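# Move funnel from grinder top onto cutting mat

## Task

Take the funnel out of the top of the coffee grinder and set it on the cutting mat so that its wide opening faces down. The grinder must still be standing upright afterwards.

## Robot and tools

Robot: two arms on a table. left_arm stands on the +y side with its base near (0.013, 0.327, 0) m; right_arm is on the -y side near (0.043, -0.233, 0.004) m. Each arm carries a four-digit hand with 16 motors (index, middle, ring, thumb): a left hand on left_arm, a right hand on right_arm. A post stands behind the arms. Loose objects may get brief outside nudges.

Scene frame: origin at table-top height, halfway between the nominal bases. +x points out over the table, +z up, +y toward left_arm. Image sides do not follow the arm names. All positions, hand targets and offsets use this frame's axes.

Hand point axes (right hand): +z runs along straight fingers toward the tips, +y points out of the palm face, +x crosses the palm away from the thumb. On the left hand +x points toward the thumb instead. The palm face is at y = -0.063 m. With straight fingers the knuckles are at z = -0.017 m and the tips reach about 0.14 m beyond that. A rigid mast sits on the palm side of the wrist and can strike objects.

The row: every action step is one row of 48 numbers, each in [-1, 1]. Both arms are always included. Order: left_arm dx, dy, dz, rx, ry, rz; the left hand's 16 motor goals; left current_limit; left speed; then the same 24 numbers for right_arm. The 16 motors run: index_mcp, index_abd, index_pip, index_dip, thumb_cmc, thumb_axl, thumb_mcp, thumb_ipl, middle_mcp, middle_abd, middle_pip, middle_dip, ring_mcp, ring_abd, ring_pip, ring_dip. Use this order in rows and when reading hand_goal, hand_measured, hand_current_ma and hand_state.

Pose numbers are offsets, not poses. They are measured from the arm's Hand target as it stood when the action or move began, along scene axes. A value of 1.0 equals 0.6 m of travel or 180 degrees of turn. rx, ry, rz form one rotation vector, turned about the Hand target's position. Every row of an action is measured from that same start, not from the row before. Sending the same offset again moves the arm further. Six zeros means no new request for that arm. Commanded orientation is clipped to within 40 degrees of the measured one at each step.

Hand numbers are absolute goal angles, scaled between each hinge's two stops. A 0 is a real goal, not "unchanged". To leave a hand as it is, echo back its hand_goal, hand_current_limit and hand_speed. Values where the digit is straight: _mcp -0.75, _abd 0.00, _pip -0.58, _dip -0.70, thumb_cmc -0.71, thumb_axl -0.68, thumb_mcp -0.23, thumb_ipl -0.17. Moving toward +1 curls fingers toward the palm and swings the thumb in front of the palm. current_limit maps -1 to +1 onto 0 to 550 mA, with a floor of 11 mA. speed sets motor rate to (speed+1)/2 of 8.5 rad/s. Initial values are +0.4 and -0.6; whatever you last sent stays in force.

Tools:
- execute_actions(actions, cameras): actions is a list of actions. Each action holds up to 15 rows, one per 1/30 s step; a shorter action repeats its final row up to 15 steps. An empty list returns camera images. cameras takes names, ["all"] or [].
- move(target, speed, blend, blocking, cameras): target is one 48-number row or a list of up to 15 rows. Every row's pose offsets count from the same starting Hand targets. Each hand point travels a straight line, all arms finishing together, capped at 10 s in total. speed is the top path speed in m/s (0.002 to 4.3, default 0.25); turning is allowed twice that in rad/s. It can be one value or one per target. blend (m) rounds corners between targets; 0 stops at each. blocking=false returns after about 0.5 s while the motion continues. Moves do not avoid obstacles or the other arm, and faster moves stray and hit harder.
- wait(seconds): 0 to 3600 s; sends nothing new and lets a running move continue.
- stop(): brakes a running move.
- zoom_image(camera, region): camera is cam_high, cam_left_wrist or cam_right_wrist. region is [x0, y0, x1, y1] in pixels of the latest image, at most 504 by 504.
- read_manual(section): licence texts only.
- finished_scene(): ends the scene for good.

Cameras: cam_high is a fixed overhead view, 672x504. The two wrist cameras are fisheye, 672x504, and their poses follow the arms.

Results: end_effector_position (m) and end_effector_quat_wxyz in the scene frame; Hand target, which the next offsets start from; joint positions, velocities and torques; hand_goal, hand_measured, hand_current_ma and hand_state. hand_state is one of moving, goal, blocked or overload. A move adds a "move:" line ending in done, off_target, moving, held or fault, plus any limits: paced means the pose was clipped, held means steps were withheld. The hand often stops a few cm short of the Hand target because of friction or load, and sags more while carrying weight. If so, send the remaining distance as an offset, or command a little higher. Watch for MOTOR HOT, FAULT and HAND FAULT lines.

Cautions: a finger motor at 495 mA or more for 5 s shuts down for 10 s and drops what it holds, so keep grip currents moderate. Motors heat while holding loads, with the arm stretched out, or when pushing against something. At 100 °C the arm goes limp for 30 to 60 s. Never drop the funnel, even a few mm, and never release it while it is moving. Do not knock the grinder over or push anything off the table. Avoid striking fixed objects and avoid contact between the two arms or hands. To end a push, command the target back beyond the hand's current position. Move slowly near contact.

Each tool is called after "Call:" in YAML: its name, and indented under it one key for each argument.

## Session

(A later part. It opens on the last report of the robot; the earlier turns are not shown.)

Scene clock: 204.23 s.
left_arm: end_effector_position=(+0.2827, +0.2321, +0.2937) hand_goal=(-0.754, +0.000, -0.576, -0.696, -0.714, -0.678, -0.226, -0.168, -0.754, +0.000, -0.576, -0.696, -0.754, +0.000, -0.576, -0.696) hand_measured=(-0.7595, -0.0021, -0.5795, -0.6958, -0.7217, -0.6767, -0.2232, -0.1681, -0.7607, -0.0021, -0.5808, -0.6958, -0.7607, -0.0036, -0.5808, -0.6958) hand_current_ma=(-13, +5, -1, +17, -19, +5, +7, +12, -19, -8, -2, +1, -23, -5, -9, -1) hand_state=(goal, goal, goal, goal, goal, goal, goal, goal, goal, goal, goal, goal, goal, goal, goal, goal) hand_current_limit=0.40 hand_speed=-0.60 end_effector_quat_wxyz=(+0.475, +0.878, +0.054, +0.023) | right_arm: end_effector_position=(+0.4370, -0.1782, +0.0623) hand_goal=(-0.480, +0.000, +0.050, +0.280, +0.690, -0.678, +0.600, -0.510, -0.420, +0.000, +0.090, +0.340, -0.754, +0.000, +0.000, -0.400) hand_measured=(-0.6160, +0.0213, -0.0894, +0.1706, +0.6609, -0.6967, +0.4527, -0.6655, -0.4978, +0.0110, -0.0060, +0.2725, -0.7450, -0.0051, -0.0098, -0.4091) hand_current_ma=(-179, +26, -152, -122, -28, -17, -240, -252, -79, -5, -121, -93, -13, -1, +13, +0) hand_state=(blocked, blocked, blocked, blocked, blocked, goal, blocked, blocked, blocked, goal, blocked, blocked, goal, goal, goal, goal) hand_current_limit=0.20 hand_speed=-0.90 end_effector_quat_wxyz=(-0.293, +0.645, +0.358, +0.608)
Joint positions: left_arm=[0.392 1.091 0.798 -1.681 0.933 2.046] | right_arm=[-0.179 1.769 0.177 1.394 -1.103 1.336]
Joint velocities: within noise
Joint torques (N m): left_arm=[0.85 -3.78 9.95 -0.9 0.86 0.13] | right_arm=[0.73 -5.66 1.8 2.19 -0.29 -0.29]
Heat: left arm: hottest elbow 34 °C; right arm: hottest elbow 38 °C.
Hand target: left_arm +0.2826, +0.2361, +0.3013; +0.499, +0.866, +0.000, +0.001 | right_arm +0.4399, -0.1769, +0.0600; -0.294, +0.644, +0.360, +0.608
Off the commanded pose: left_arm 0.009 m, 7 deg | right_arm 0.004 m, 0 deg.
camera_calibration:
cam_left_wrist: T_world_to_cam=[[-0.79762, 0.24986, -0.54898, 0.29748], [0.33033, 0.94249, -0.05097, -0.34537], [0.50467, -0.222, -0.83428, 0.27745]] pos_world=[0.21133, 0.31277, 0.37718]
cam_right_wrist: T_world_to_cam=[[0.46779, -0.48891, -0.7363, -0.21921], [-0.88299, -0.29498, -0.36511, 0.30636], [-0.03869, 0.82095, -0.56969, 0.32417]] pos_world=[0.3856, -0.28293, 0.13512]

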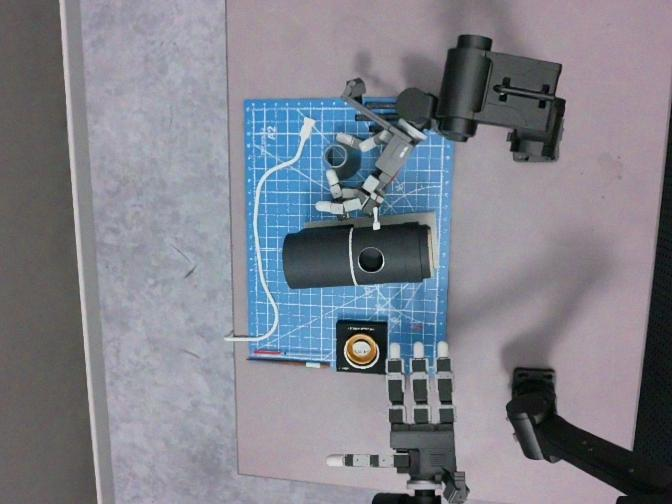

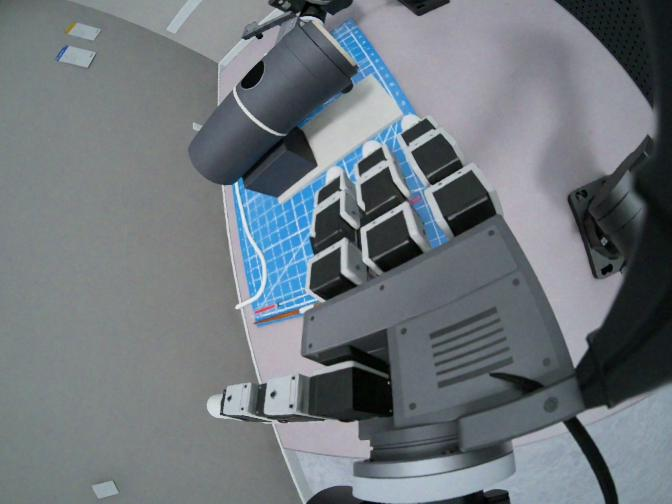

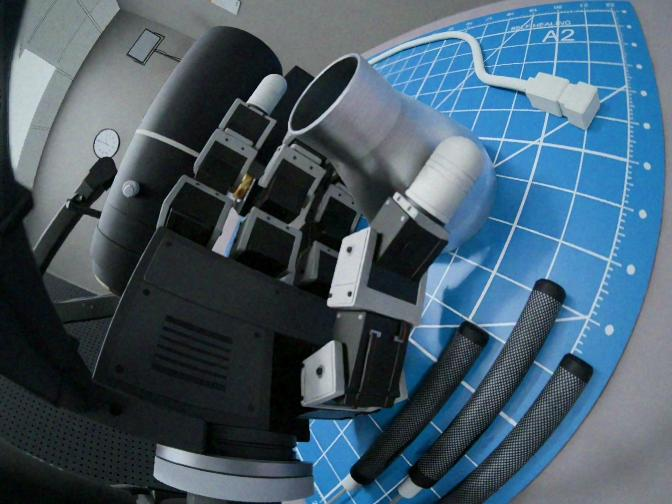

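Call:
move:
  target: [0,0,0,0,0,0,-0.754,0,-0.576,-0.696,-0.714,-0.678,-0.226,-0.168,-0.754,0,-0.576,-0.696,-0.754,0,-0.576,-0.696,0.4,-0.6, 0,0,-0.006,0,0,0,-0.48,0,0.05,0.28,0.69,-0.678,0.60,-0.51,-0.42,0,0.09,0.34,-0.754,0,0,-0.4,0.2,-0.9]
  speed: 0.02
  cameras: ["cam_right_wrist","cam_high"]

Scene clock: 205.40 s.
left_arm: end_effector_position=(+0.2827, +0.2321, +0.2937) hand_goal=(-0.754, +0.000, -0.576, -0.696, -0.714, -0.678, -0.226, -0.168, -0.754, +0.000, -0.576, -0.696, -0.754, +0.000, -0.576, -0.696) hand_measured=(-0.7595, -0.0021, -0.5795, -0.6958, -0.7217, -0.6767, -0.2232, -0.1681, -0.7607, -0.0021, -0.5808, -0.6958, -0.7619, -0.0036, -0.5808, -0.6945) hand_current_ma=(-14, +8, -9, -2, -21, +3, -1, +5, -18, -14, -12, +5, -19, -6, -3, -6) hand_state=(goal, goal, goal, goal, goal, goal, goal, goal, goal, goal, goal, goal, goal, goal, goal, goal) hand_current_limit=0.40 hand_speed=-0.60 end_effector_quat_wxyz=(+0.475, +0.878, +0.054, +0.023) | right_arm: end_effector_position=(+0.4374, -0.1780, +0.0610) hand_goal=(-0.480, +0.000, +0.050, +0.280, +0.690, -0.678, +0.600, -0.510, -0.420, +0.000, +0.090, +0.340, -0.754, +0.000, +0.000, -0.400) hand_measured=(-0.6160, +0.0433, -0.0881, +0.1795, +0.6710, -0.6956, +0.4537, -0.6645, -0.5026, +0.0154, -0.0060, +0.2712, -0.7462, -0.0051, -0.0098, -0.4091) hand_current_ma=(-178, +47, -152, -114, -23, -36, -233, -241, -104, +15, -115, -67, +10, -2, -5, -6) hand_state=(blocked, blocked, blocked, blocked, goal, goal, blocked, blocked, blocked, goal, blocked, blocked, goal, goal, goal, goal) hand_current_limit=0.20 hand_speed=-0.90 end_effector_quat_wxyz=(-0.292, +0.643, +0.360, +0.610)
Joint positions: left_arm=[0.392 1.091 0.798 -1.681 0.933 2.046] | right_arm=[-0.179 1.792 0.179 1.423 -1.104 1.335]
Joint torques (N m): left_arm=[0.79 -3.66 9.95 -0.94 0.9 0.18] | right_arm=[0.56 -5.66 1.61 2.03 -0.24 -0.28]
Heat: left arm: hottest elbow 34 °C; right arm: hottest elbow 38 °C.
Hand target: left_arm +0.2826, +0.2361, +0.3013; +0.499, +0.866, +0.000, +0.001 | right_arm +0.4399, -0.1769, +0.0565; -0.294, +0.644, +0.360, +0.608
Off the commanded pose: left_arm 0.009 m, 7 deg | right_arm 0.005 m, 0 deg.
joint sent to its limit (left arm) — joint 4 (wrist pitch), lower limit; joint 6 (wrist roll), upper limit. The joint targets are off in orientation, not in position.
move: done
cam_right_wrist: T_world_to_cam=[[0.47452, -0.48918, -0.7318, -0.22347], [-0.87954, -0.29675, -0.37195, 0.30485], [-0.03522, 0.82015, -0.57107, 0.32175]] pos_world=[0.3855, -0.28274, 0.13359]
Images, in order (width x height): cam_high 672x504, cam_right_wrist 672x504.

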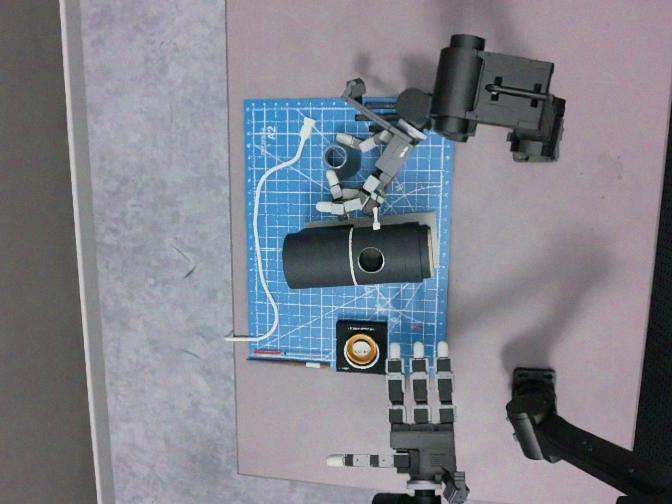

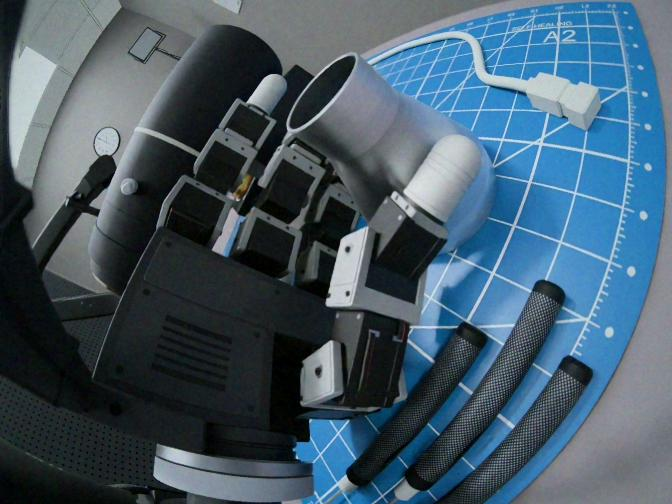

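Call:
zoom_image:
  camera: "cam_right_wrist"
  region: [270, 30, 540, 270]

Call:
zoom_image:
  camera: "cam_high"
  region: [300, 120, 400, 220]

Scaled by 1.867 from the camera's image (finer frame: 960x720).

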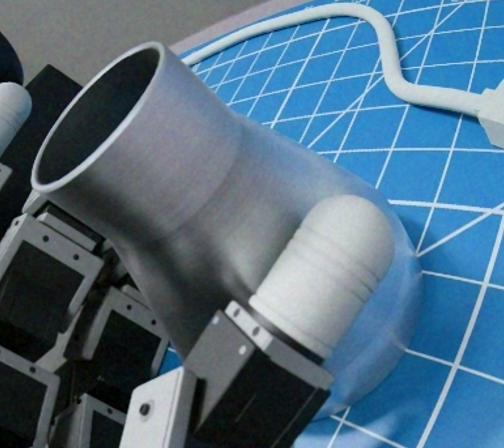

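Scaled by 5.040 from the camera's image (finer frame: 960x720).

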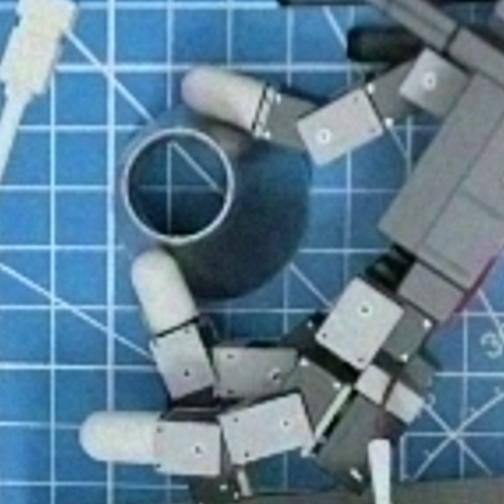

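Call:
zoom_image:
  camera: "cam_high"
  region: [315, 132, 371, 188]

Scaled by 9.000 from the camera's image (finer frame: 960x720).

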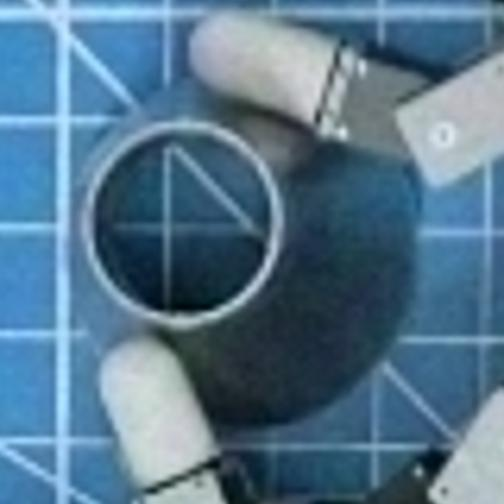

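Call:
move:
  target: [0,0,0,0,0,0,-0.754,0,-0.576,-0.696,-0.714,-0.678,-0.226,-0.168,-0.754,0,-0.576,-0.696,-0.754,0,-0.576,-0.696,0.4,-0.6, 0,0,0,-0.0214,0.0129,0,-0.48,0,0.05,0.28,0.69,-0.678,0.60,-0.51,-0.42,0,0.09,0.34,-0.754,0,0,-0.4,0.2,-0.9]
  speed: 0.03
  cameras: ["cam_right_wrist","cam_high"]

Call:
zoom_image:
  camera: "cam_high"
  region: [315, 132, 371, 188]

Scene clock: 213.30 s.
left_arm: end_effector_position=(+0.2827, +0.2321, +0.2937) hand_goal=(-0.754, +0.000, -0.576, -0.696, -0.714, -0.678, -0.226, -0.168, -0.754, +0.000, -0.576, -0.696, -0.754, +0.000, -0.576, -0.696) hand_measured=(-0.7607, -0.0021, -0.5795, -0.6958, -0.7230, -0.6767, -0.2232, -0.1681, -0.7607, -0.0021, -0.5808, -0.6958, -0.7607, -0.0036, -0.5808, -0.6958) hand_current_ma=(-15, +5, -7, +8, -20, +5, +1, +10, -22, -4, -12, +6, -28, -3, -16, +2) hand_state=(goal, goal, goal, goal, goal, goal, goal, goal, goal, goal, goal, goal, goal, goal, goal, goal) hand_current_limit=0.40 hand_speed=-0.60 end_effector_quat_wxyz=(+0.475, +0.878, +0.054, +0.023) | right_arm: end_effector_position=(+0.4392, -0.1784, +0.0620) hand_goal=(-0.480, +0.000, +0.050, +0.280, +0.690, -0.678, +0.600, -0.510, -0.420, +0.000, +0.090, +0.340, -0.754, +0.000, +0.000, -0.400) hand_measured=(-0.6232, +0.1004, -0.0894, +0.1808, +0.6433, -0.7009, +0.4527, -0.6645, -0.5014, +0.0198, +0.0120, +0.2814, -0.7462, -0.0065, -0.0098, -0.4091) hand_current_ma=(-191, +74, -153, -115, -50, -28, -236, -248, -98, +12, -74, -46, +1, -10, +11, -5) hand_state=(blocked, blocked, blocked, blocked, blocked, blocked, blocked, blocked, blocked, goal, blocked, blocked, goal, goal, goal, goal) hand_current_limit=0.20 hand_speed=-0.90 end_effector_quat_wxyz=(-0.279, +0.659, +0.374, +0.590)
Joint positions: left_arm=[0.392 1.091 0.798 -1.681 0.933 2.046] | right_arm=[-0.171 1.643 0.186 1.134 -1.082 1.208]
Joint torques (N m): left_arm=[1.2 -3.43 9.99 -0.76 0.88 0.15] | right_arm=[1.03 -6.95 2.41 0.51 0.05 -0.34]
Heat: left arm: hottest elbow 34 °C; right arm: hottest elbow 38 °C.
Hand target: left_arm +0.2826, +0.2361, +0.3013; +0.499, +0.866, +0.000, +0.001 | right_arm +0.4399, -0.1770, +0.0564; -0.280, +0.665, +0.374, +0.582
Off the commanded pose: left_arm 0.009 m, 7 deg | right_arm 0.006 m, 1 deg.
joint sent to its limit (left arm) — joint 4 (wrist pitch), lower limit; joint 6 (wrist roll), upper limit. The joint targets are off in orientation, not in position.
move: done
cam_right_wrist: T_world_to_cam=[[0.45535, -0.53078, -0.7148, -0.22387], [-0.88871, -0.31915, -0.32915, 0.30421], [-0.05342, 0.78512, -0.61703, 0.32727]] pos_world=[0.38977, -0.27869, 0.14204]
Images, in order (width x height): cam_high 672x504, cam_right_wrist 672x504.

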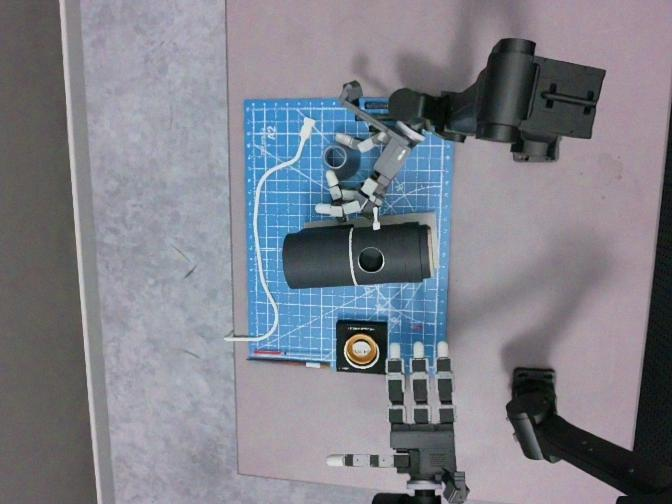

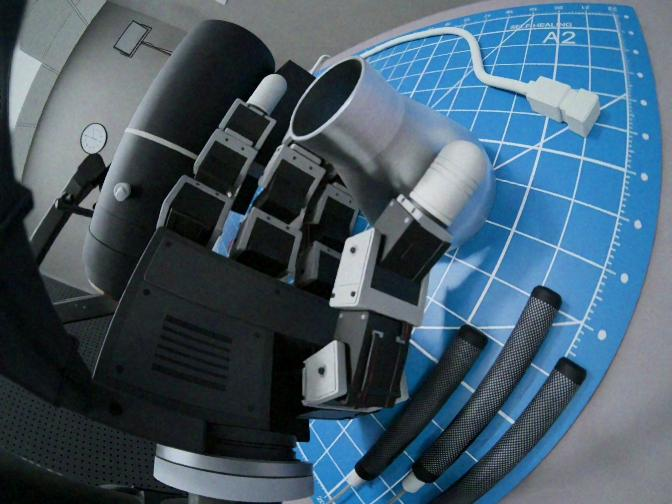

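Scaled by 9.000 from the camera's image (finer frame: 960x720).

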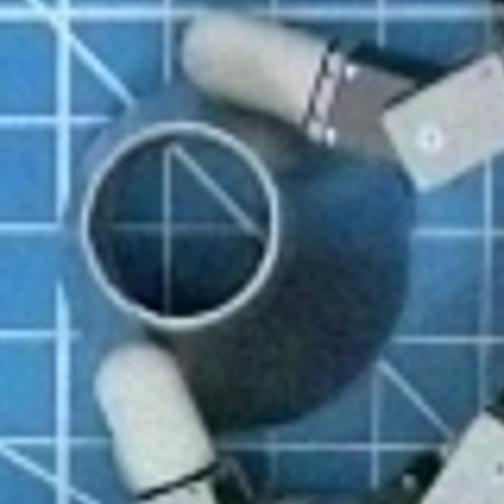

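Call:
zoom_image:
  camera: "cam_right_wrist"
  region: [400, 120, 540, 260]

Scaled by 3.600 from the camera's image (finer frame: 960x720).

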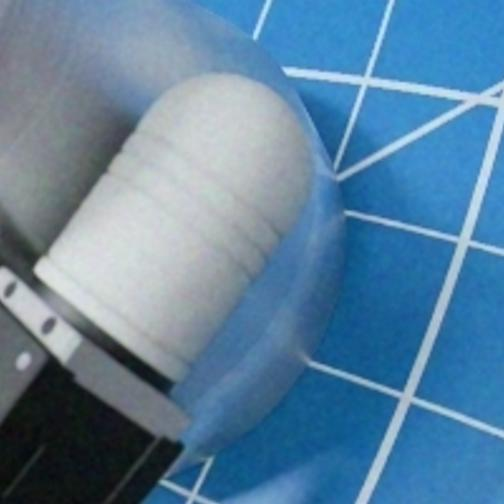

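Call:
move:
  target:
    - [0,0,0,0,0,0,-0.754,0,-0.576,-0.696,-0.714,-0.678,-0.226,-0.168,-0.754,0,-0.576,-0.696,-0.754,0,-0.576,-0.696,0.4,-0.6, 0,0,0.005,0.005,-0.003,0,-0.48,0,0.05,0.28,0.69,-0.678,0.60,-0.51,-0.42,0,0.09,0.34,-0.754,0,0,-0.4,0.2,-0.9]
    - [0,0,0,0,0,0,-0.754,0,-0.576,-0.696,-0.714,-0.678,-0.226,-0.168,-0.754,0,-0.576,-0.696,-0.754,0,-0.576,-0.696,0.4,-0.6, 0,0,0.005,0.005,-0.003,0,-0.61,0,-0.08,0.18,0.66,-0.678,0.47,-0.65,-0.49,0,0.01,0.28,-0.754,0,0,-0.4,0.0,-0.97]
  speed: 0.02
  cameras: ["cam_right_wrist","cam_high"]

Call:
zoom_image:
  camera: "cam_high"
  region: [315, 132, 371, 188]

Scene clock: 216.90 s.
left_arm: end_effector_position=(+0.2827, +0.2321, +0.2937) hand_goal=(-0.754, +0.000, -0.576, -0.696, -0.714, -0.678, -0.226, -0.168, -0.754, +0.000, -0.576, -0.696, -0.754, +0.000, -0.576, -0.696) hand_measured=(-0.7595, -0.0021, -0.5795, -0.6958, -0.7230, -0.6767, -0.2232, -0.1681, -0.7607, -0.0021, -0.5808, -0.6958, -0.7619, -0.0051, -0.5808, -0.6971) hand_current_ma=(-20, +8, -9, +20, -23, +8, +5, +8, -23, -9, -5, +1, -20, -8, -12, +5) hand_state=(goal, goal, goal, goal, goal, goal, goal, goal, goal, goal, goal, goal, goal, goal, goal, goal) hand_current_limit=0.40 hand_speed=-0.60 end_effector_quat_wxyz=(+0.475, +0.878, +0.054, +0.023) | right_arm: end_effector_position=(+0.4394, -0.1783, +0.0627) hand_goal=(-0.610, +0.000, -0.080, +0.180, +0.660, -0.678, +0.470, -0.650, -0.490, +0.000, +0.010, +0.280, -0.754, +0.000, +0.000, -0.400) hand_measured=(-0.6268, +0.0990, -0.0881, +0.1808, +0.6408, -0.7009, +0.4537, -0.6645, -0.5038, +0.0184, +0.0120, +0.2814, -0.7462, -0.0051, -0.0111, -0.4078) hand_current_ma=(-110, +67, -86, -45, -22, -37, -155, -189, -37, +12, -17, -22, +2, -12, -16, -13) hand_state=(moving, blocked, moving, moving, goal, blocked, moving, moving, moving, goal, moving, moving, goal, goal, goal, goal) hand_current_limit=0.00 hand_speed=-0.97 end_effector_quat_wxyz=(-0.278, +0.658, +0.375, +0.591)
Joint positions: left_arm=[0.392 1.091 0.798 -1.681 0.933 2.046] | right_arm=[-0.171 1.643 0.186 1.137 -1.083 1.209]
Joint torques (N m): left_arm=[1.49 -3.9 9.94 -0.92 0.86 0.13] | right_arm=[0.73 -5.6 2.19 2.41 -0.32 -0.1]
Heat: left arm: hottest elbow 34 °C; right arm: hottest elbow 37 °C.
Hand target: left_arm +0.2826, +0.2361, +0.3013; +0.499, +0.866, +0.000, +0.001 | right_arm +0.4399, -0.1770, +0.0594; -0.283, +0.661, +0.371, +0.588
Off the commanded pose: left_arm 0.009 m, 7 deg | right_arm 0.004 m, 1 deg.
joint sent to its limit (left arm) — joint 4 (wrist pitch), lower limit; joint 6 (wrist roll), upper limit. The joint targets are off in orientation, not in position.
move: done
cam_right_wrist: T_world_to_cam=[[0.45742, -0.53026, -0.71386, -0.22427], [-0.88771, -0.31958, -0.33142, 0.30409], [-0.05239, 0.78529, -0.6169, 0.3272]] pos_world=[0.38967, -0.27869, 0.14254]
Images, in order (width x height): cam_high 672x504, cam_right_wrist 672x504.

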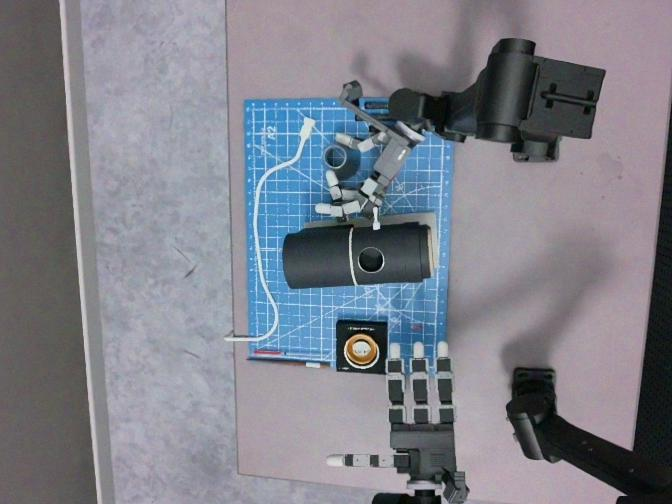

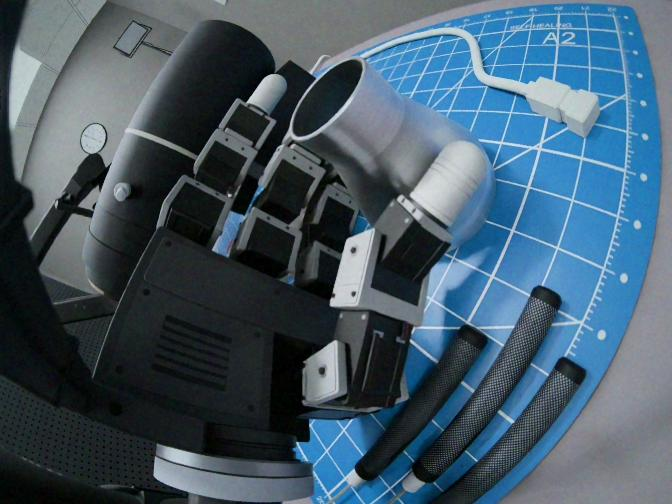

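Scaled by 9.000 from the camera's image (finer frame: 960x720).

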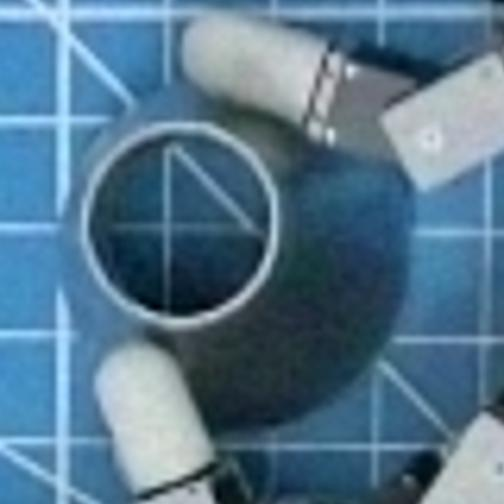

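Call:
move:
  target:
    - [0,0,0,0,0,0,-0.754,0,-0.576,-0.696,-0.714,-0.678,-0.226,-0.168,-0.754,0,-0.576,-0.696,-0.754,0,-0.576,-0.696,0.4,-0.6, 0,0,0,0,0,0,-0.63,0.09,-0.09,0.17,0.64,-0.69,0.45,-0.67,-0.505,0.015,0.0,0.27,-0.754,0,0,-0.4,0.0,-0.97]
    - [0,0,0,0,0,0,-0.754,0,-0.576,-0.696,-0.714,-0.678,-0.226,-0.168,-0.754,0,-0.576,-0.696,-0.754,0,-0.576,-0.696,0.4,-0.6, 0,0,0,0,0,0,-0.65,0.09,-0.11,0.15,0.64,-0.69,0.44,-0.69,-0.53,0.015,-0.02,0.25,-0.754,0,0,-0.4,0.1,-0.97]
  speed: 0.02
  cameras: ["cam_right_wrist","cam_high"]

Call:
zoom_image:
  camera: "cam_high"
  region: [315, 132, 371, 188]

Scene clock: 218.87 s.
left_arm: end_effector_position=(+0.2827, +0.2321, +0.2937) hand_goal=(-0.754, +0.000, -0.576, -0.696, -0.714, -0.678, -0.226, -0.168, -0.754, +0.000, -0.576, -0.696, -0.754, +0.000, -0.576, -0.696) hand_measured=(-0.7595, -0.0021, -0.5795, -0.6958, -0.7217, -0.6767, -0.2232, -0.1672, -0.7607, -0.0021, -0.5808, -0.6958, -0.7619, -0.0051, -0.5808, -0.6958) hand_current_ma=(-19, +3, -20, +13, -28, +6, +2, +2, -16, -8, -11, +5, -28, -12, -16, +2) hand_state=(goal, goal, goal, goal, goal, goal, goal, goal, goal, goal, goal, goal, goal, goal, goal, goal) hand_current_limit=0.40 hand_speed=-0.60 end_effector_quat_wxyz=(+0.475, +0.878, +0.054, +0.023) | right_arm: end_effector_position=(+0.4394, -0.1783, +0.0627) hand_goal=(-0.650, +0.090, -0.110, +0.150, +0.640, -0.690, +0.440, -0.690, -0.530, +0.014, -0.020, +0.250, -0.754, +0.000, +0.000, -0.400) hand_measured=(-0.6244, +0.1004, -0.0932, +0.1629, +0.6245, -0.7009, +0.4527, -0.6807, -0.5231, +0.0081, -0.0137, +0.2623, -0.7462, -0.0065, -0.0098, -0.4091) hand_current_ma=(+14, +18, +22, +3, -36, -27, +29, +24, +21, -3, +3, +9, -12, +10, +2, -6) hand_state=(blocked, goal, goal, goal, goal, goal, goal, goal, goal, goal, goal, goal, goal, goal, goal, goal) hand_current_limit=0.10 hand_speed=-0.97 end_effector_quat_wxyz=(-0.278, +0.658, +0.375, +0.591)
Joint positions: left_arm=[0.392 1.091 0.798 -1.681 0.933 2.046] | right_arm=[-0.171 1.643 0.186 1.137 -1.083 1.209]
Joint torques (N m): left_arm=[0.62 -4.13 9.87 -0.8 0.87 0.13] | right_arm=[0.97 -5.71 2.29 2.25 -0.31 -0.1]
Heat: left arm: hottest elbow 34 °C; right arm: hottest elbow 37 °C.
Hand target: left_arm +0.2826, +0.2361, +0.3013; +0.499, +0.866, +0.000, +0.001 | right_arm +0.4399, -0.1770, +0.0594; -0.283, +0.661, +0.371, +0.588
Off the commanded pose: left_arm 0.009 m, 7 deg | right_arm 0.004 m, 1 deg.
joint sent to its limit (left arm) — joint 4 (wrist pitch), lower limit; joint 6 (wrist roll), upper limit. The joint targets are off in orientation, not in position.
move: done
cam_right_wrist: T_world_to_cam=[[0.45742, -0.53026, -0.71386, -0.22427], [-0.88771, -0.31958, -0.33142, 0.30409], [-0.05239, 0.78529, -0.6169, 0.3272]] pos_world=[0.38967, -0.27869, 0.14254]
Images, in order (width x height): cam_high 672x504, cam_right_wrist 672x504.

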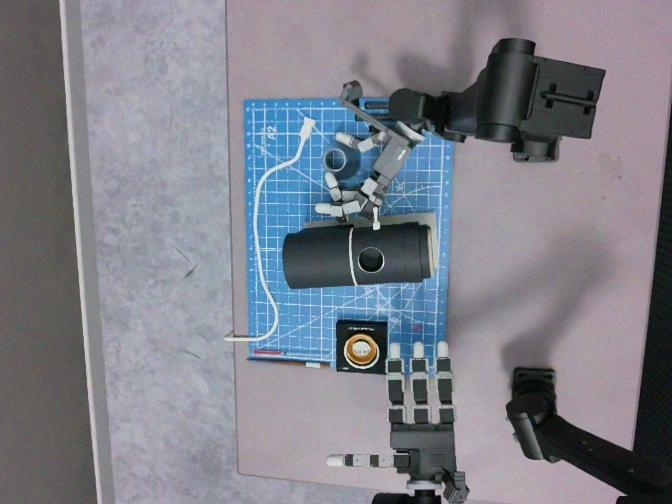

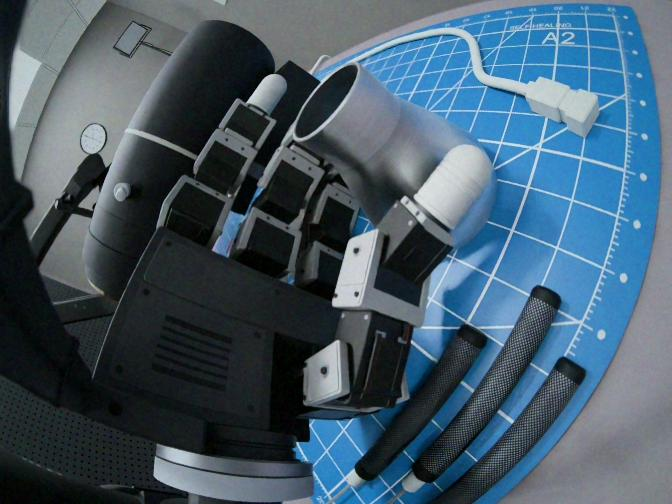

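Scaled by 9.000 from the camera's image (finer frame: 960x720).

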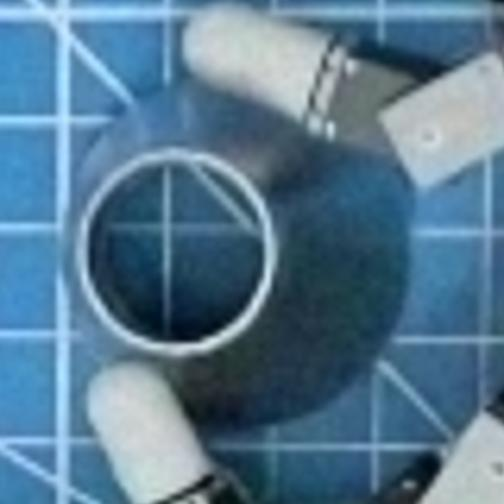

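Call:
move:
  target:
    - [0,0,0,0,0,0,-0.754,0,-0.576,-0.696,-0.714,-0.678,-0.226,-0.168,-0.754,0,-0.576,-0.696,-0.754,0,-0.576,-0.696,0.4,-0.6, 0,0,0,0,0,0,-0.68,0.09,-0.13,0.13,0.62,-0.69,0.43,-0.71,-0.56,0.015,-0.04,0.23,-0.754,0,0,-0.4,0.3,-0.97]
    - [0,0,0,0,0,0,-0.754,0,-0.576,-0.696,-0.714,-0.678,-0.226,-0.168,-0.754,0,-0.576,-0.696,-0.754,0,-0.576,-0.696,0.4,-0.6, 0,0,0,0,0,0,-0.72,0.09,-0.16,0.08,0.61,-0.69,0.42,-0.74,-0.62,0.015,-0.08,0.18,-0.754,0,0,-0.4,0.3,-0.97]
  speed: 0.02
  cameras: ["cam_right_wrist","cam_high"]

Call:
zoom_image:
  camera: "cam_high"
  region: [315, 132, 371, 188]

Scene clock: 223.83 s.
left_arm: end_effector_position=(+0.2827, +0.2321, +0.2937) hand_goal=(-0.754, +0.000, -0.576, -0.696, -0.714, -0.678, -0.226, -0.168, -0.754, +0.000, -0.576, -0.696, -0.754, +0.000, -0.576, -0.696) hand_measured=(-0.7595, -0.0021, -0.5795, -0.6958, -0.7230, -0.6777, -0.2232, -0.1672, -0.7607, -0.0021, -0.5808, -0.6958, -0.7607, -0.0036, -0.5808, -0.6958) hand_current_ma=(-17, +13, -12, +4, -15, -1, +10, +1, -8, -7, -4, +5, -16, +3, -7, +2) hand_state=(goal, goal, goal, goal, goal, goal, goal, goal, goal, goal, goal, goal, goal, goal, goal, goal) hand_current_limit=0.40 hand_speed=-0.60 end_effector_quat_wxyz=(+0.475, +0.878, +0.054, +0.023) | right_arm: end_effector_position=(+0.4395, -0.1785, +0.0627) hand_goal=(-0.720, +0.090, -0.160, +0.080, +0.610, -0.690, +0.420, -0.740, -0.620, +0.014, -0.080, +0.180, -0.754, +0.000, +0.000, -0.400) hand_measured=(-0.6401, +0.1048, -0.1253, +0.0929, +0.5931, -0.7009, +0.4309, -0.7303, -0.6124, +0.0096, -0.0765, +0.1922, -0.7462, -0.0065, -0.0098, -0.4078) hand_current_ma=(+74, +6, +41, +5, -18, -16, +0, +18, +10, -4, +0, +3, +10, +7, +10, -3) hand_state=(blocked, goal, blocked, goal, goal, goal, goal, goal, goal, goal, goal, goal, goal, goal, goal, goal) hand_current_limit=0.30 hand_speed=-0.97 end_effector_quat_wxyz=(-0.278, +0.659, +0.374, +0.591)
Joint positions: left_arm=[0.392 1.091 0.798 -1.681 0.933 2.046] | right_arm=[-0.171 1.643 0.186 1.137 -1.082 1.209]
Joint torques (N m): left_arm=[0.67 -4.42 10.06 -0.94 0.87 0.17] | right_arm=[0.56 -5.95 2.22 2.37 -0.34 -0.11]
Heat: left arm: hottest elbow 34 °C; right arm: hottest elbow 37 °C.
Hand target: left_arm +0.2826, +0.2361, +0.3013; +0.499, +0.866, +0.000, +0.001 | right_arm +0.4399, -0.1770, +0.0594; -0.283, +0.661, +0.371, +0.588
Off the commanded pose: left_arm 0.009 m, 7 deg | right_arm 0.004 m, 1 deg.
joint sent to its limit (left arm) — joint 4 (wrist pitch), lower limit; joint 6 (wrist roll), upper limit. The joint targets are off in orientation, not in position.
move: done
cam_right_wrist: T_world_to_cam=[[0.45661, -0.53125, -0.71364, -0.22432], [-0.88819, -0.31837, -0.33129, 0.30457], [-0.05121, 0.78512, -0.61722, 0.32681]] pos_world=[0.38968, -0.27879, 0.14253]
Images, in order (width x height): cam_high 672x504, cam_right_wrist 672x504.

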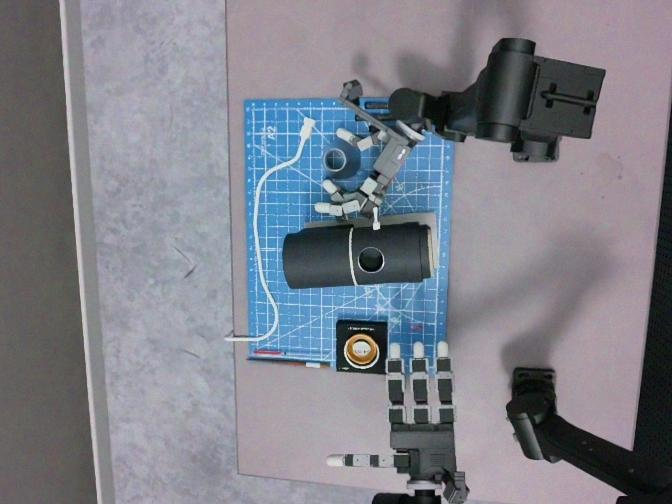

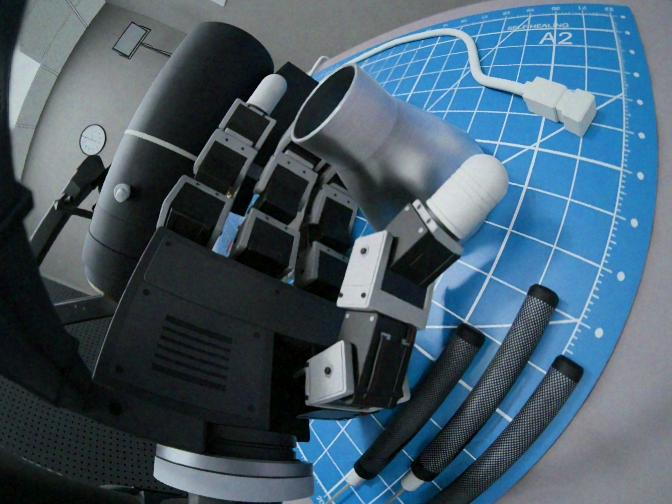

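Scaled by 9.000 from the camera's image (finer frame: 960x720).

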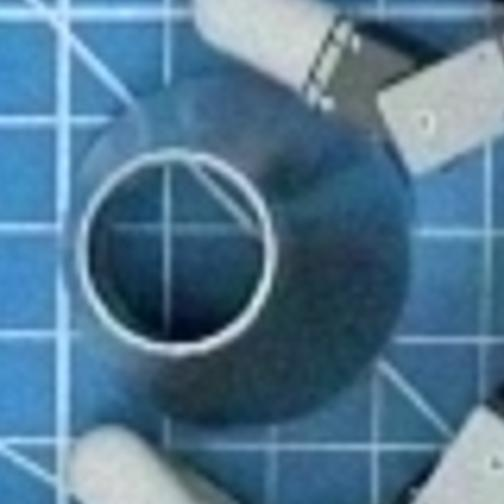

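Call:
move:
  target:
    - [0,0,0,0,0,0,-0.754,0,-0.576,-0.696,-0.714,-0.678,-0.226,-0.168,-0.754,0,-0.576,-0.696,-0.754,0,-0.576,-0.696,0.4,-0.6, 0,0,0,0,0,0,-0.645,0.09,-0.16,0.08,0.59,-0.70,0.40,-0.76,-0.62,0.015,-0.08,0.18,-0.754,0,0,-0.4,0.3,-0.96]
    - [0,0,0,0,0,0,-0.754,0,-0.576,-0.696,-0.714,-0.678,-0.226,-0.168,-0.754,0,-0.576,-0.696,-0.754,0,-0.576,-0.696,0.4,-0.6, 0,0,0.03,0,0,0,-0.645,0.09,-0.16,0.08,0.59,-0.70,0.40,-0.76,-0.62,0.015,-0.08,0.18,-0.754,0,0,-0.4,0.3,-0.96]
  speed: 0.02
  cameras: ["cam_right_wrist","cam_high"]

Call:
zoom_image:
  camera: "cam_high"
  region: [300, 120, 400, 220]

Scene clock: 226.73 s.
left_arm: end_effector_position=(+0.2827, +0.2321, +0.2937) hand_goal=(-0.754, +0.000, -0.576, -0.696, -0.714, -0.678, -0.226, -0.168, -0.754, +0.000, -0.576, -0.696, -0.754, +0.000, -0.576, -0.696) hand_measured=(-0.7607, -0.0036, -0.5795, -0.6971, -0.7217, -0.6767, -0.2232, -0.1672, -0.7619, -0.0021, -0.5808, -0.6958, -0.7607, -0.0036, -0.5808, -0.6958) hand_current_ma=(-12, +10, -12, +7, -20, +0, +10, +16, -17, -6, -4, +2, -20, -9, -11, +0) hand_state=(goal, goal, goal, goal, goal, goal, goal, goal, goal, goal, goal, goal, goal, goal, goal, goal) hand_current_limit=0.40 hand_speed=-0.60 end_effector_quat_wxyz=(+0.475, +0.878, +0.054, +0.023) | right_arm: end_effector_position=(+0.4390, -0.1785, +0.0741) hand_goal=(-0.646, +0.090, -0.160, +0.080, +0.590, -0.700, +0.400, -0.760, -0.620, +0.014, -0.080, +0.180, -0.754, +0.000, +0.000, -0.400) hand_measured=(-0.6413, +0.0858, -0.1510, +0.0903, +0.5730, -0.7020, +0.4111, -0.7503, -0.6124, +0.0081, -0.0765, +0.1922, -0.7462, -0.0051, -0.0098, -0.4091) hand_current_ma=(-4, +5, +14, -6, -19, -3, +3, +9, -12, -5, +8, +19, -7, -1, -4, -13) hand_state=(goal, goal, goal, goal, goal, goal, goal, goal, goal, goal, goal, goal, goal, goal, goal, goal) hand_current_limit=0.30 hand_speed=-0.96 end_effector_quat_wxyz=(-0.281, +0.661, +0.372, +0.588)
Joint positions: left_arm=[0.392 1.091 0.798 -1.681 0.933 2.046] | right_arm=[-0.171 1.549 0.186 1.037 -1.082 1.214]
Joint torques (N m): left_arm=[1.08 -3.84 9.99 -0.72 0.86 0.15] | right_arm=[0.79 -8.12 2.96 1.2 -0.4 -0.17]
Heat: left arm: hottest elbow 34 °C; right arm: hottest elbow 37 °C.
Hand target: left_arm +0.2826, +0.2361, +0.3013; +0.499, +0.866, +0.000, +0.001 | right_arm +0.4399, -0.1770, +0.0774; -0.283, +0.661, +0.371, +0.588
Off the commanded pose: left_arm 0.009 m, 7 deg | right_arm 0.004 m, 0 deg.
joint sent to its limit (left arm) — joint 4 (wrist pitch), lower limit; joint 6 (wrist roll), upper limit. The joint targets are off in orientation, not in position.
move: done
cam_right_wrist: T_world_to_cam=[[0.44928, -0.52891, -0.72, -0.21188], [-0.8916, -0.3165, -0.32386, 0.30927], [-0.05658, 0.78745, -0.61377, 0.3364]] pos_world=[0.38997, -0.27908, 0.15408]
Images, in order (width x height): cam_high 672x504, cam_right_wrist 672x504.

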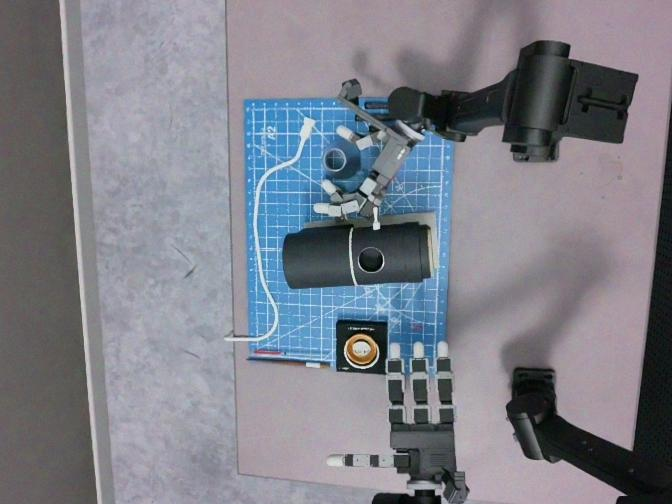

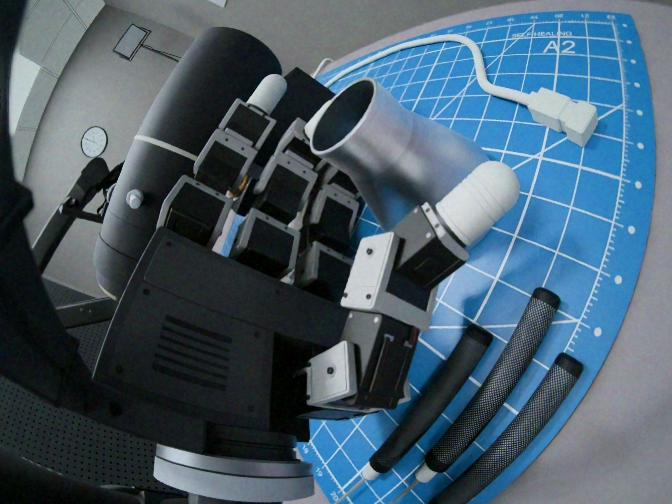

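Scaled by 5.040 from the camera's image (finer frame: 960x720).

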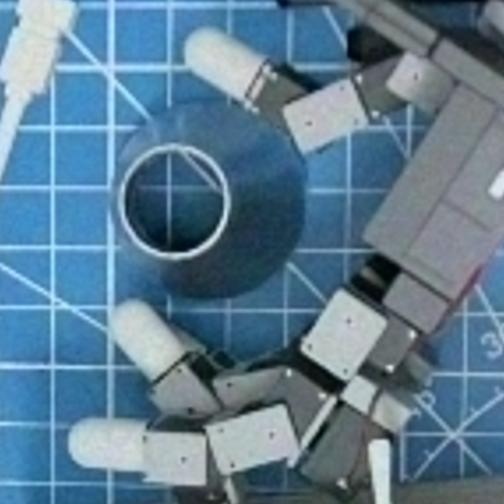

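Call:
zoom_image:
  camera: "cam_high"
  region: [340, 165, 400, 225]

Call:
zoom_image:
  camera: "cam_right_wrist"
  region: [100, 60, 360, 300]

Scaled by 8.400 from the camera's image (finer frame: 960x720).

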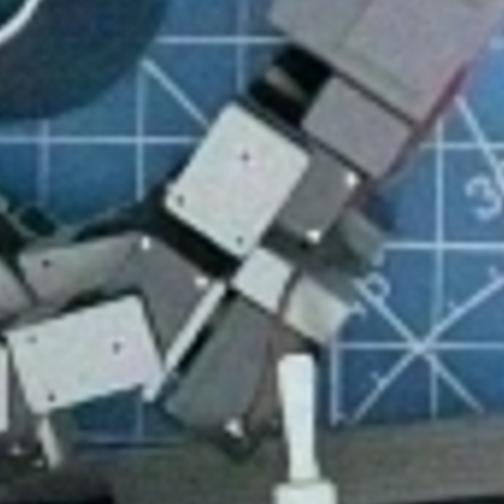

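Scaled by 1.938 from the camera's image (finer frame: 960x720).

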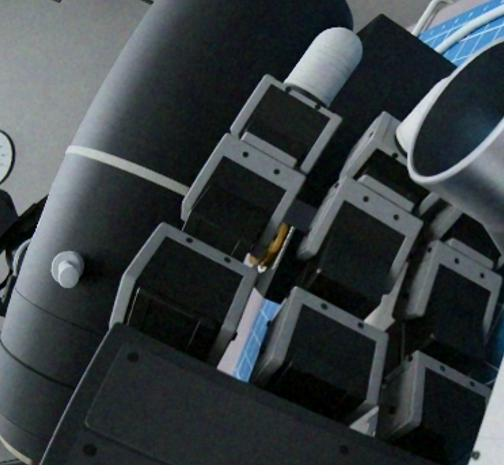

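Call:
move:
  target:
    - [0,0,0,0,0,0,-0.754,0,-0.576,-0.696,-0.714,-0.678,-0.226,-0.168,-0.754,0,-0.576,-0.696,-0.754,0,-0.576,-0.696,0.4,-0.6, 0.005,-0.01,0.0167,0,0,0,-0.645,0.09,-0.16,0.08,0.59,-0.70,0.40,-0.76,-0.62,0.015,-0.08,0.18,-0.754,0,0,-0.4,0.3,-0.96]
    - [0,0,0,0,0,0,-0.754,0,-0.576,-0.696,-0.714,-0.678,-0.226,-0.168,-0.754,0,-0.576,-0.696,-0.754,0,-0.576,-0.696,0.4,-0.6, 0.0083,-0.02,0.037,0,0,0,-0.645,0.09,-0.16,0.08,0.59,-0.70,0.40,-0.76,-0.62,0.015,-0.08,0.18,-0.754,0,0,-0.4,0.3,-0.96]
  speed: 0.03
  cameras: ["cam_right_wrist","cam_high"]

Call:
zoom_image:
  camera: "cam_high"
  region: [300, 120, 400, 220]

Scene clock: 233.00 s.
left_arm: end_effector_position=(+0.2827, +0.2321, +0.2937) hand_goal=(-0.754, +0.000, -0.576, -0.696, -0.714, -0.678, -0.226, -0.168, -0.754, +0.000, -0.576, -0.696, -0.754, +0.000, -0.576, -0.696) hand_measured=(-0.7595, -0.0021, -0.5795, -0.6958, -0.7230, -0.6777, -0.2232, -0.1681, -0.7607, -0.0021, -0.5808, -0.6958, -0.7619, -0.0036, -0.5808, -0.6958) hand_current_ma=(-18, +8, -8, +11, -29, +1, +6, +7, -25, -7, -2, +10, -21, -10, -5, +0) hand_state=(goal, goal, goal, goal, goal, goal, goal, goal, goal, goal, goal, goal, goal, goal, goal, goal) hand_current_limit=0.40 hand_speed=-0.60 end_effector_quat_wxyz=(+0.475, +0.878, +0.054, +0.023) | right_arm: end_effector_position=(+0.4340, -0.1842, +0.0865) hand_goal=(-0.646, +0.090, -0.160, +0.080, +0.590, -0.700, +0.400, -0.760, -0.620, +0.014, -0.080, +0.180, -0.754, +0.000, +0.000, -0.400) hand_measured=(-0.6401, +0.0858, -0.1510, +0.0890, +0.5730, -0.7020, +0.4111, -0.7503, -0.6124, +0.0096, -0.0765, +0.1922, -0.7450, -0.0065, -0.0098, -0.4091) hand_current_ma=(-3, +2, +20, +5, -27, -14, +13, +9, +11, -6, -12, +1, +0, -6, -11, -9) hand_state=(goal, goal, goal, goal, goal, goal, goal, goal, goal, goal, goal, goal, goal, goal, goal, goal) hand_current_limit=0.30 hand_speed=-0.96 end_effector_quat_wxyz=(-0.296, +0.670, +0.362, +0.577)
Joint positions: left_arm=[0.392 1.091 0.798 -1.681 0.933 2.046] | right_arm=[-0.204 1.399 0.192 0.831 -1.12 1.209]
Joint torques (N m): left_arm=[1.26 -3.72 9.91 -0.76 0.89 0.16] | right_arm=[-0.79 -6.48 5.82 1.25 -0.7 -0.44]
Heat: left arm: hottest elbow 35 °C; right arm: hottest elbow 37 °C.
Hand target: left_arm +0.2826, +0.2361, +0.3013; +0.499, +0.866, +0.000, +0.001 | right_arm +0.4448, -0.1889, +0.0995; -0.283, +0.661, +0.371, +0.588
Off the commanded pose: left_arm 0.009 m, 7 deg | right_arm 0.018 m, 2 deg.
joint sent to its limit (left arm) — joint 4 (wrist pitch), lower limit; joint 6 (wrist roll), upper limit. The joint targets are off in orientation, not in position.
move: off_target (right_arm)
cam_right_wrist: T_world_to_cam=[[0.41983, -0.51364, -0.74828, -0.18568], [-0.90353, -0.31454, -0.29102, 0.30972], [-0.08589, 0.79827, -0.59614, 0.36132]] pos_world=[0.38883, -0.28638, 0.16659]
Images, in order (width x height): cam_high 672x504, cam_right_wrist 672x504.

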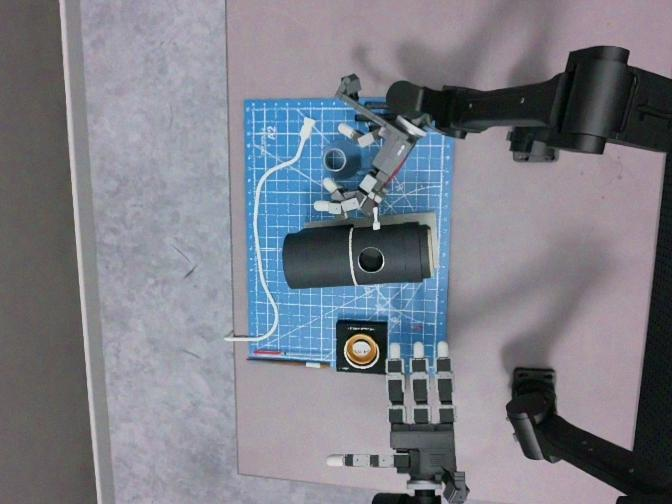

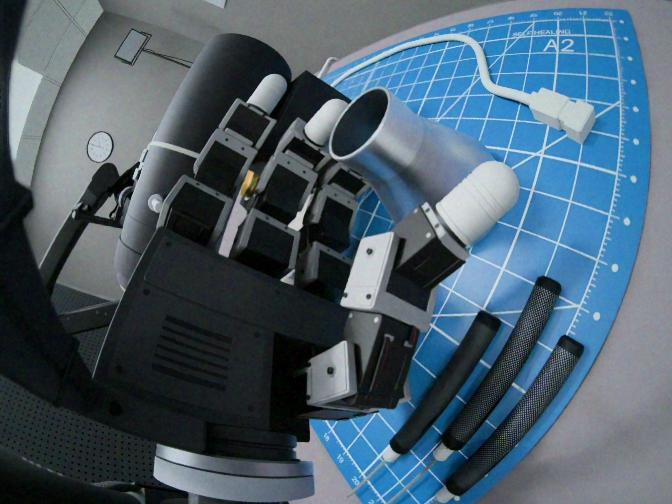

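Scaled by 5.040 from the camera's image (finer frame: 960x720).

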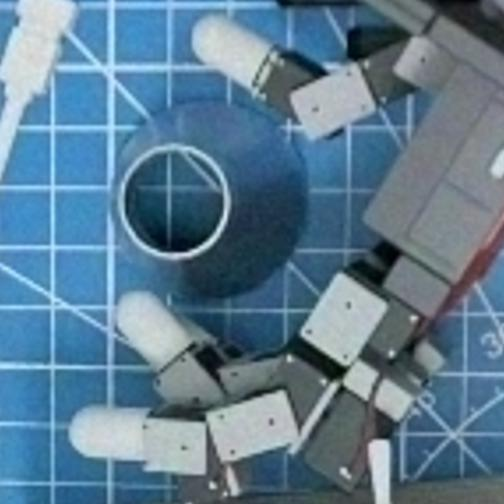

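Call:
zoom_image:
  camera: "cam_right_wrist"
  region: [120, 60, 380, 300]

Call:
zoom_image:
  camera: "cam_high"
  region: [350, 175, 400, 225]

Scaled by 1.938 from the camera's image (finer frame: 960x720).

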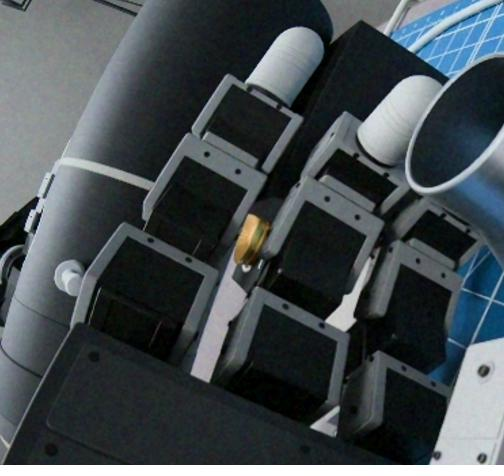

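Scaled by 10.080 from the camera's image (finer frame: 960x720).

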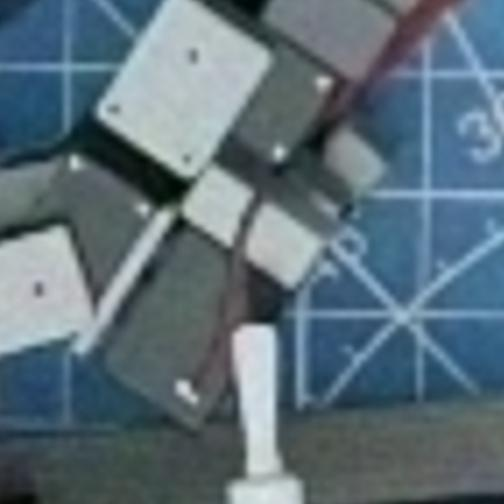

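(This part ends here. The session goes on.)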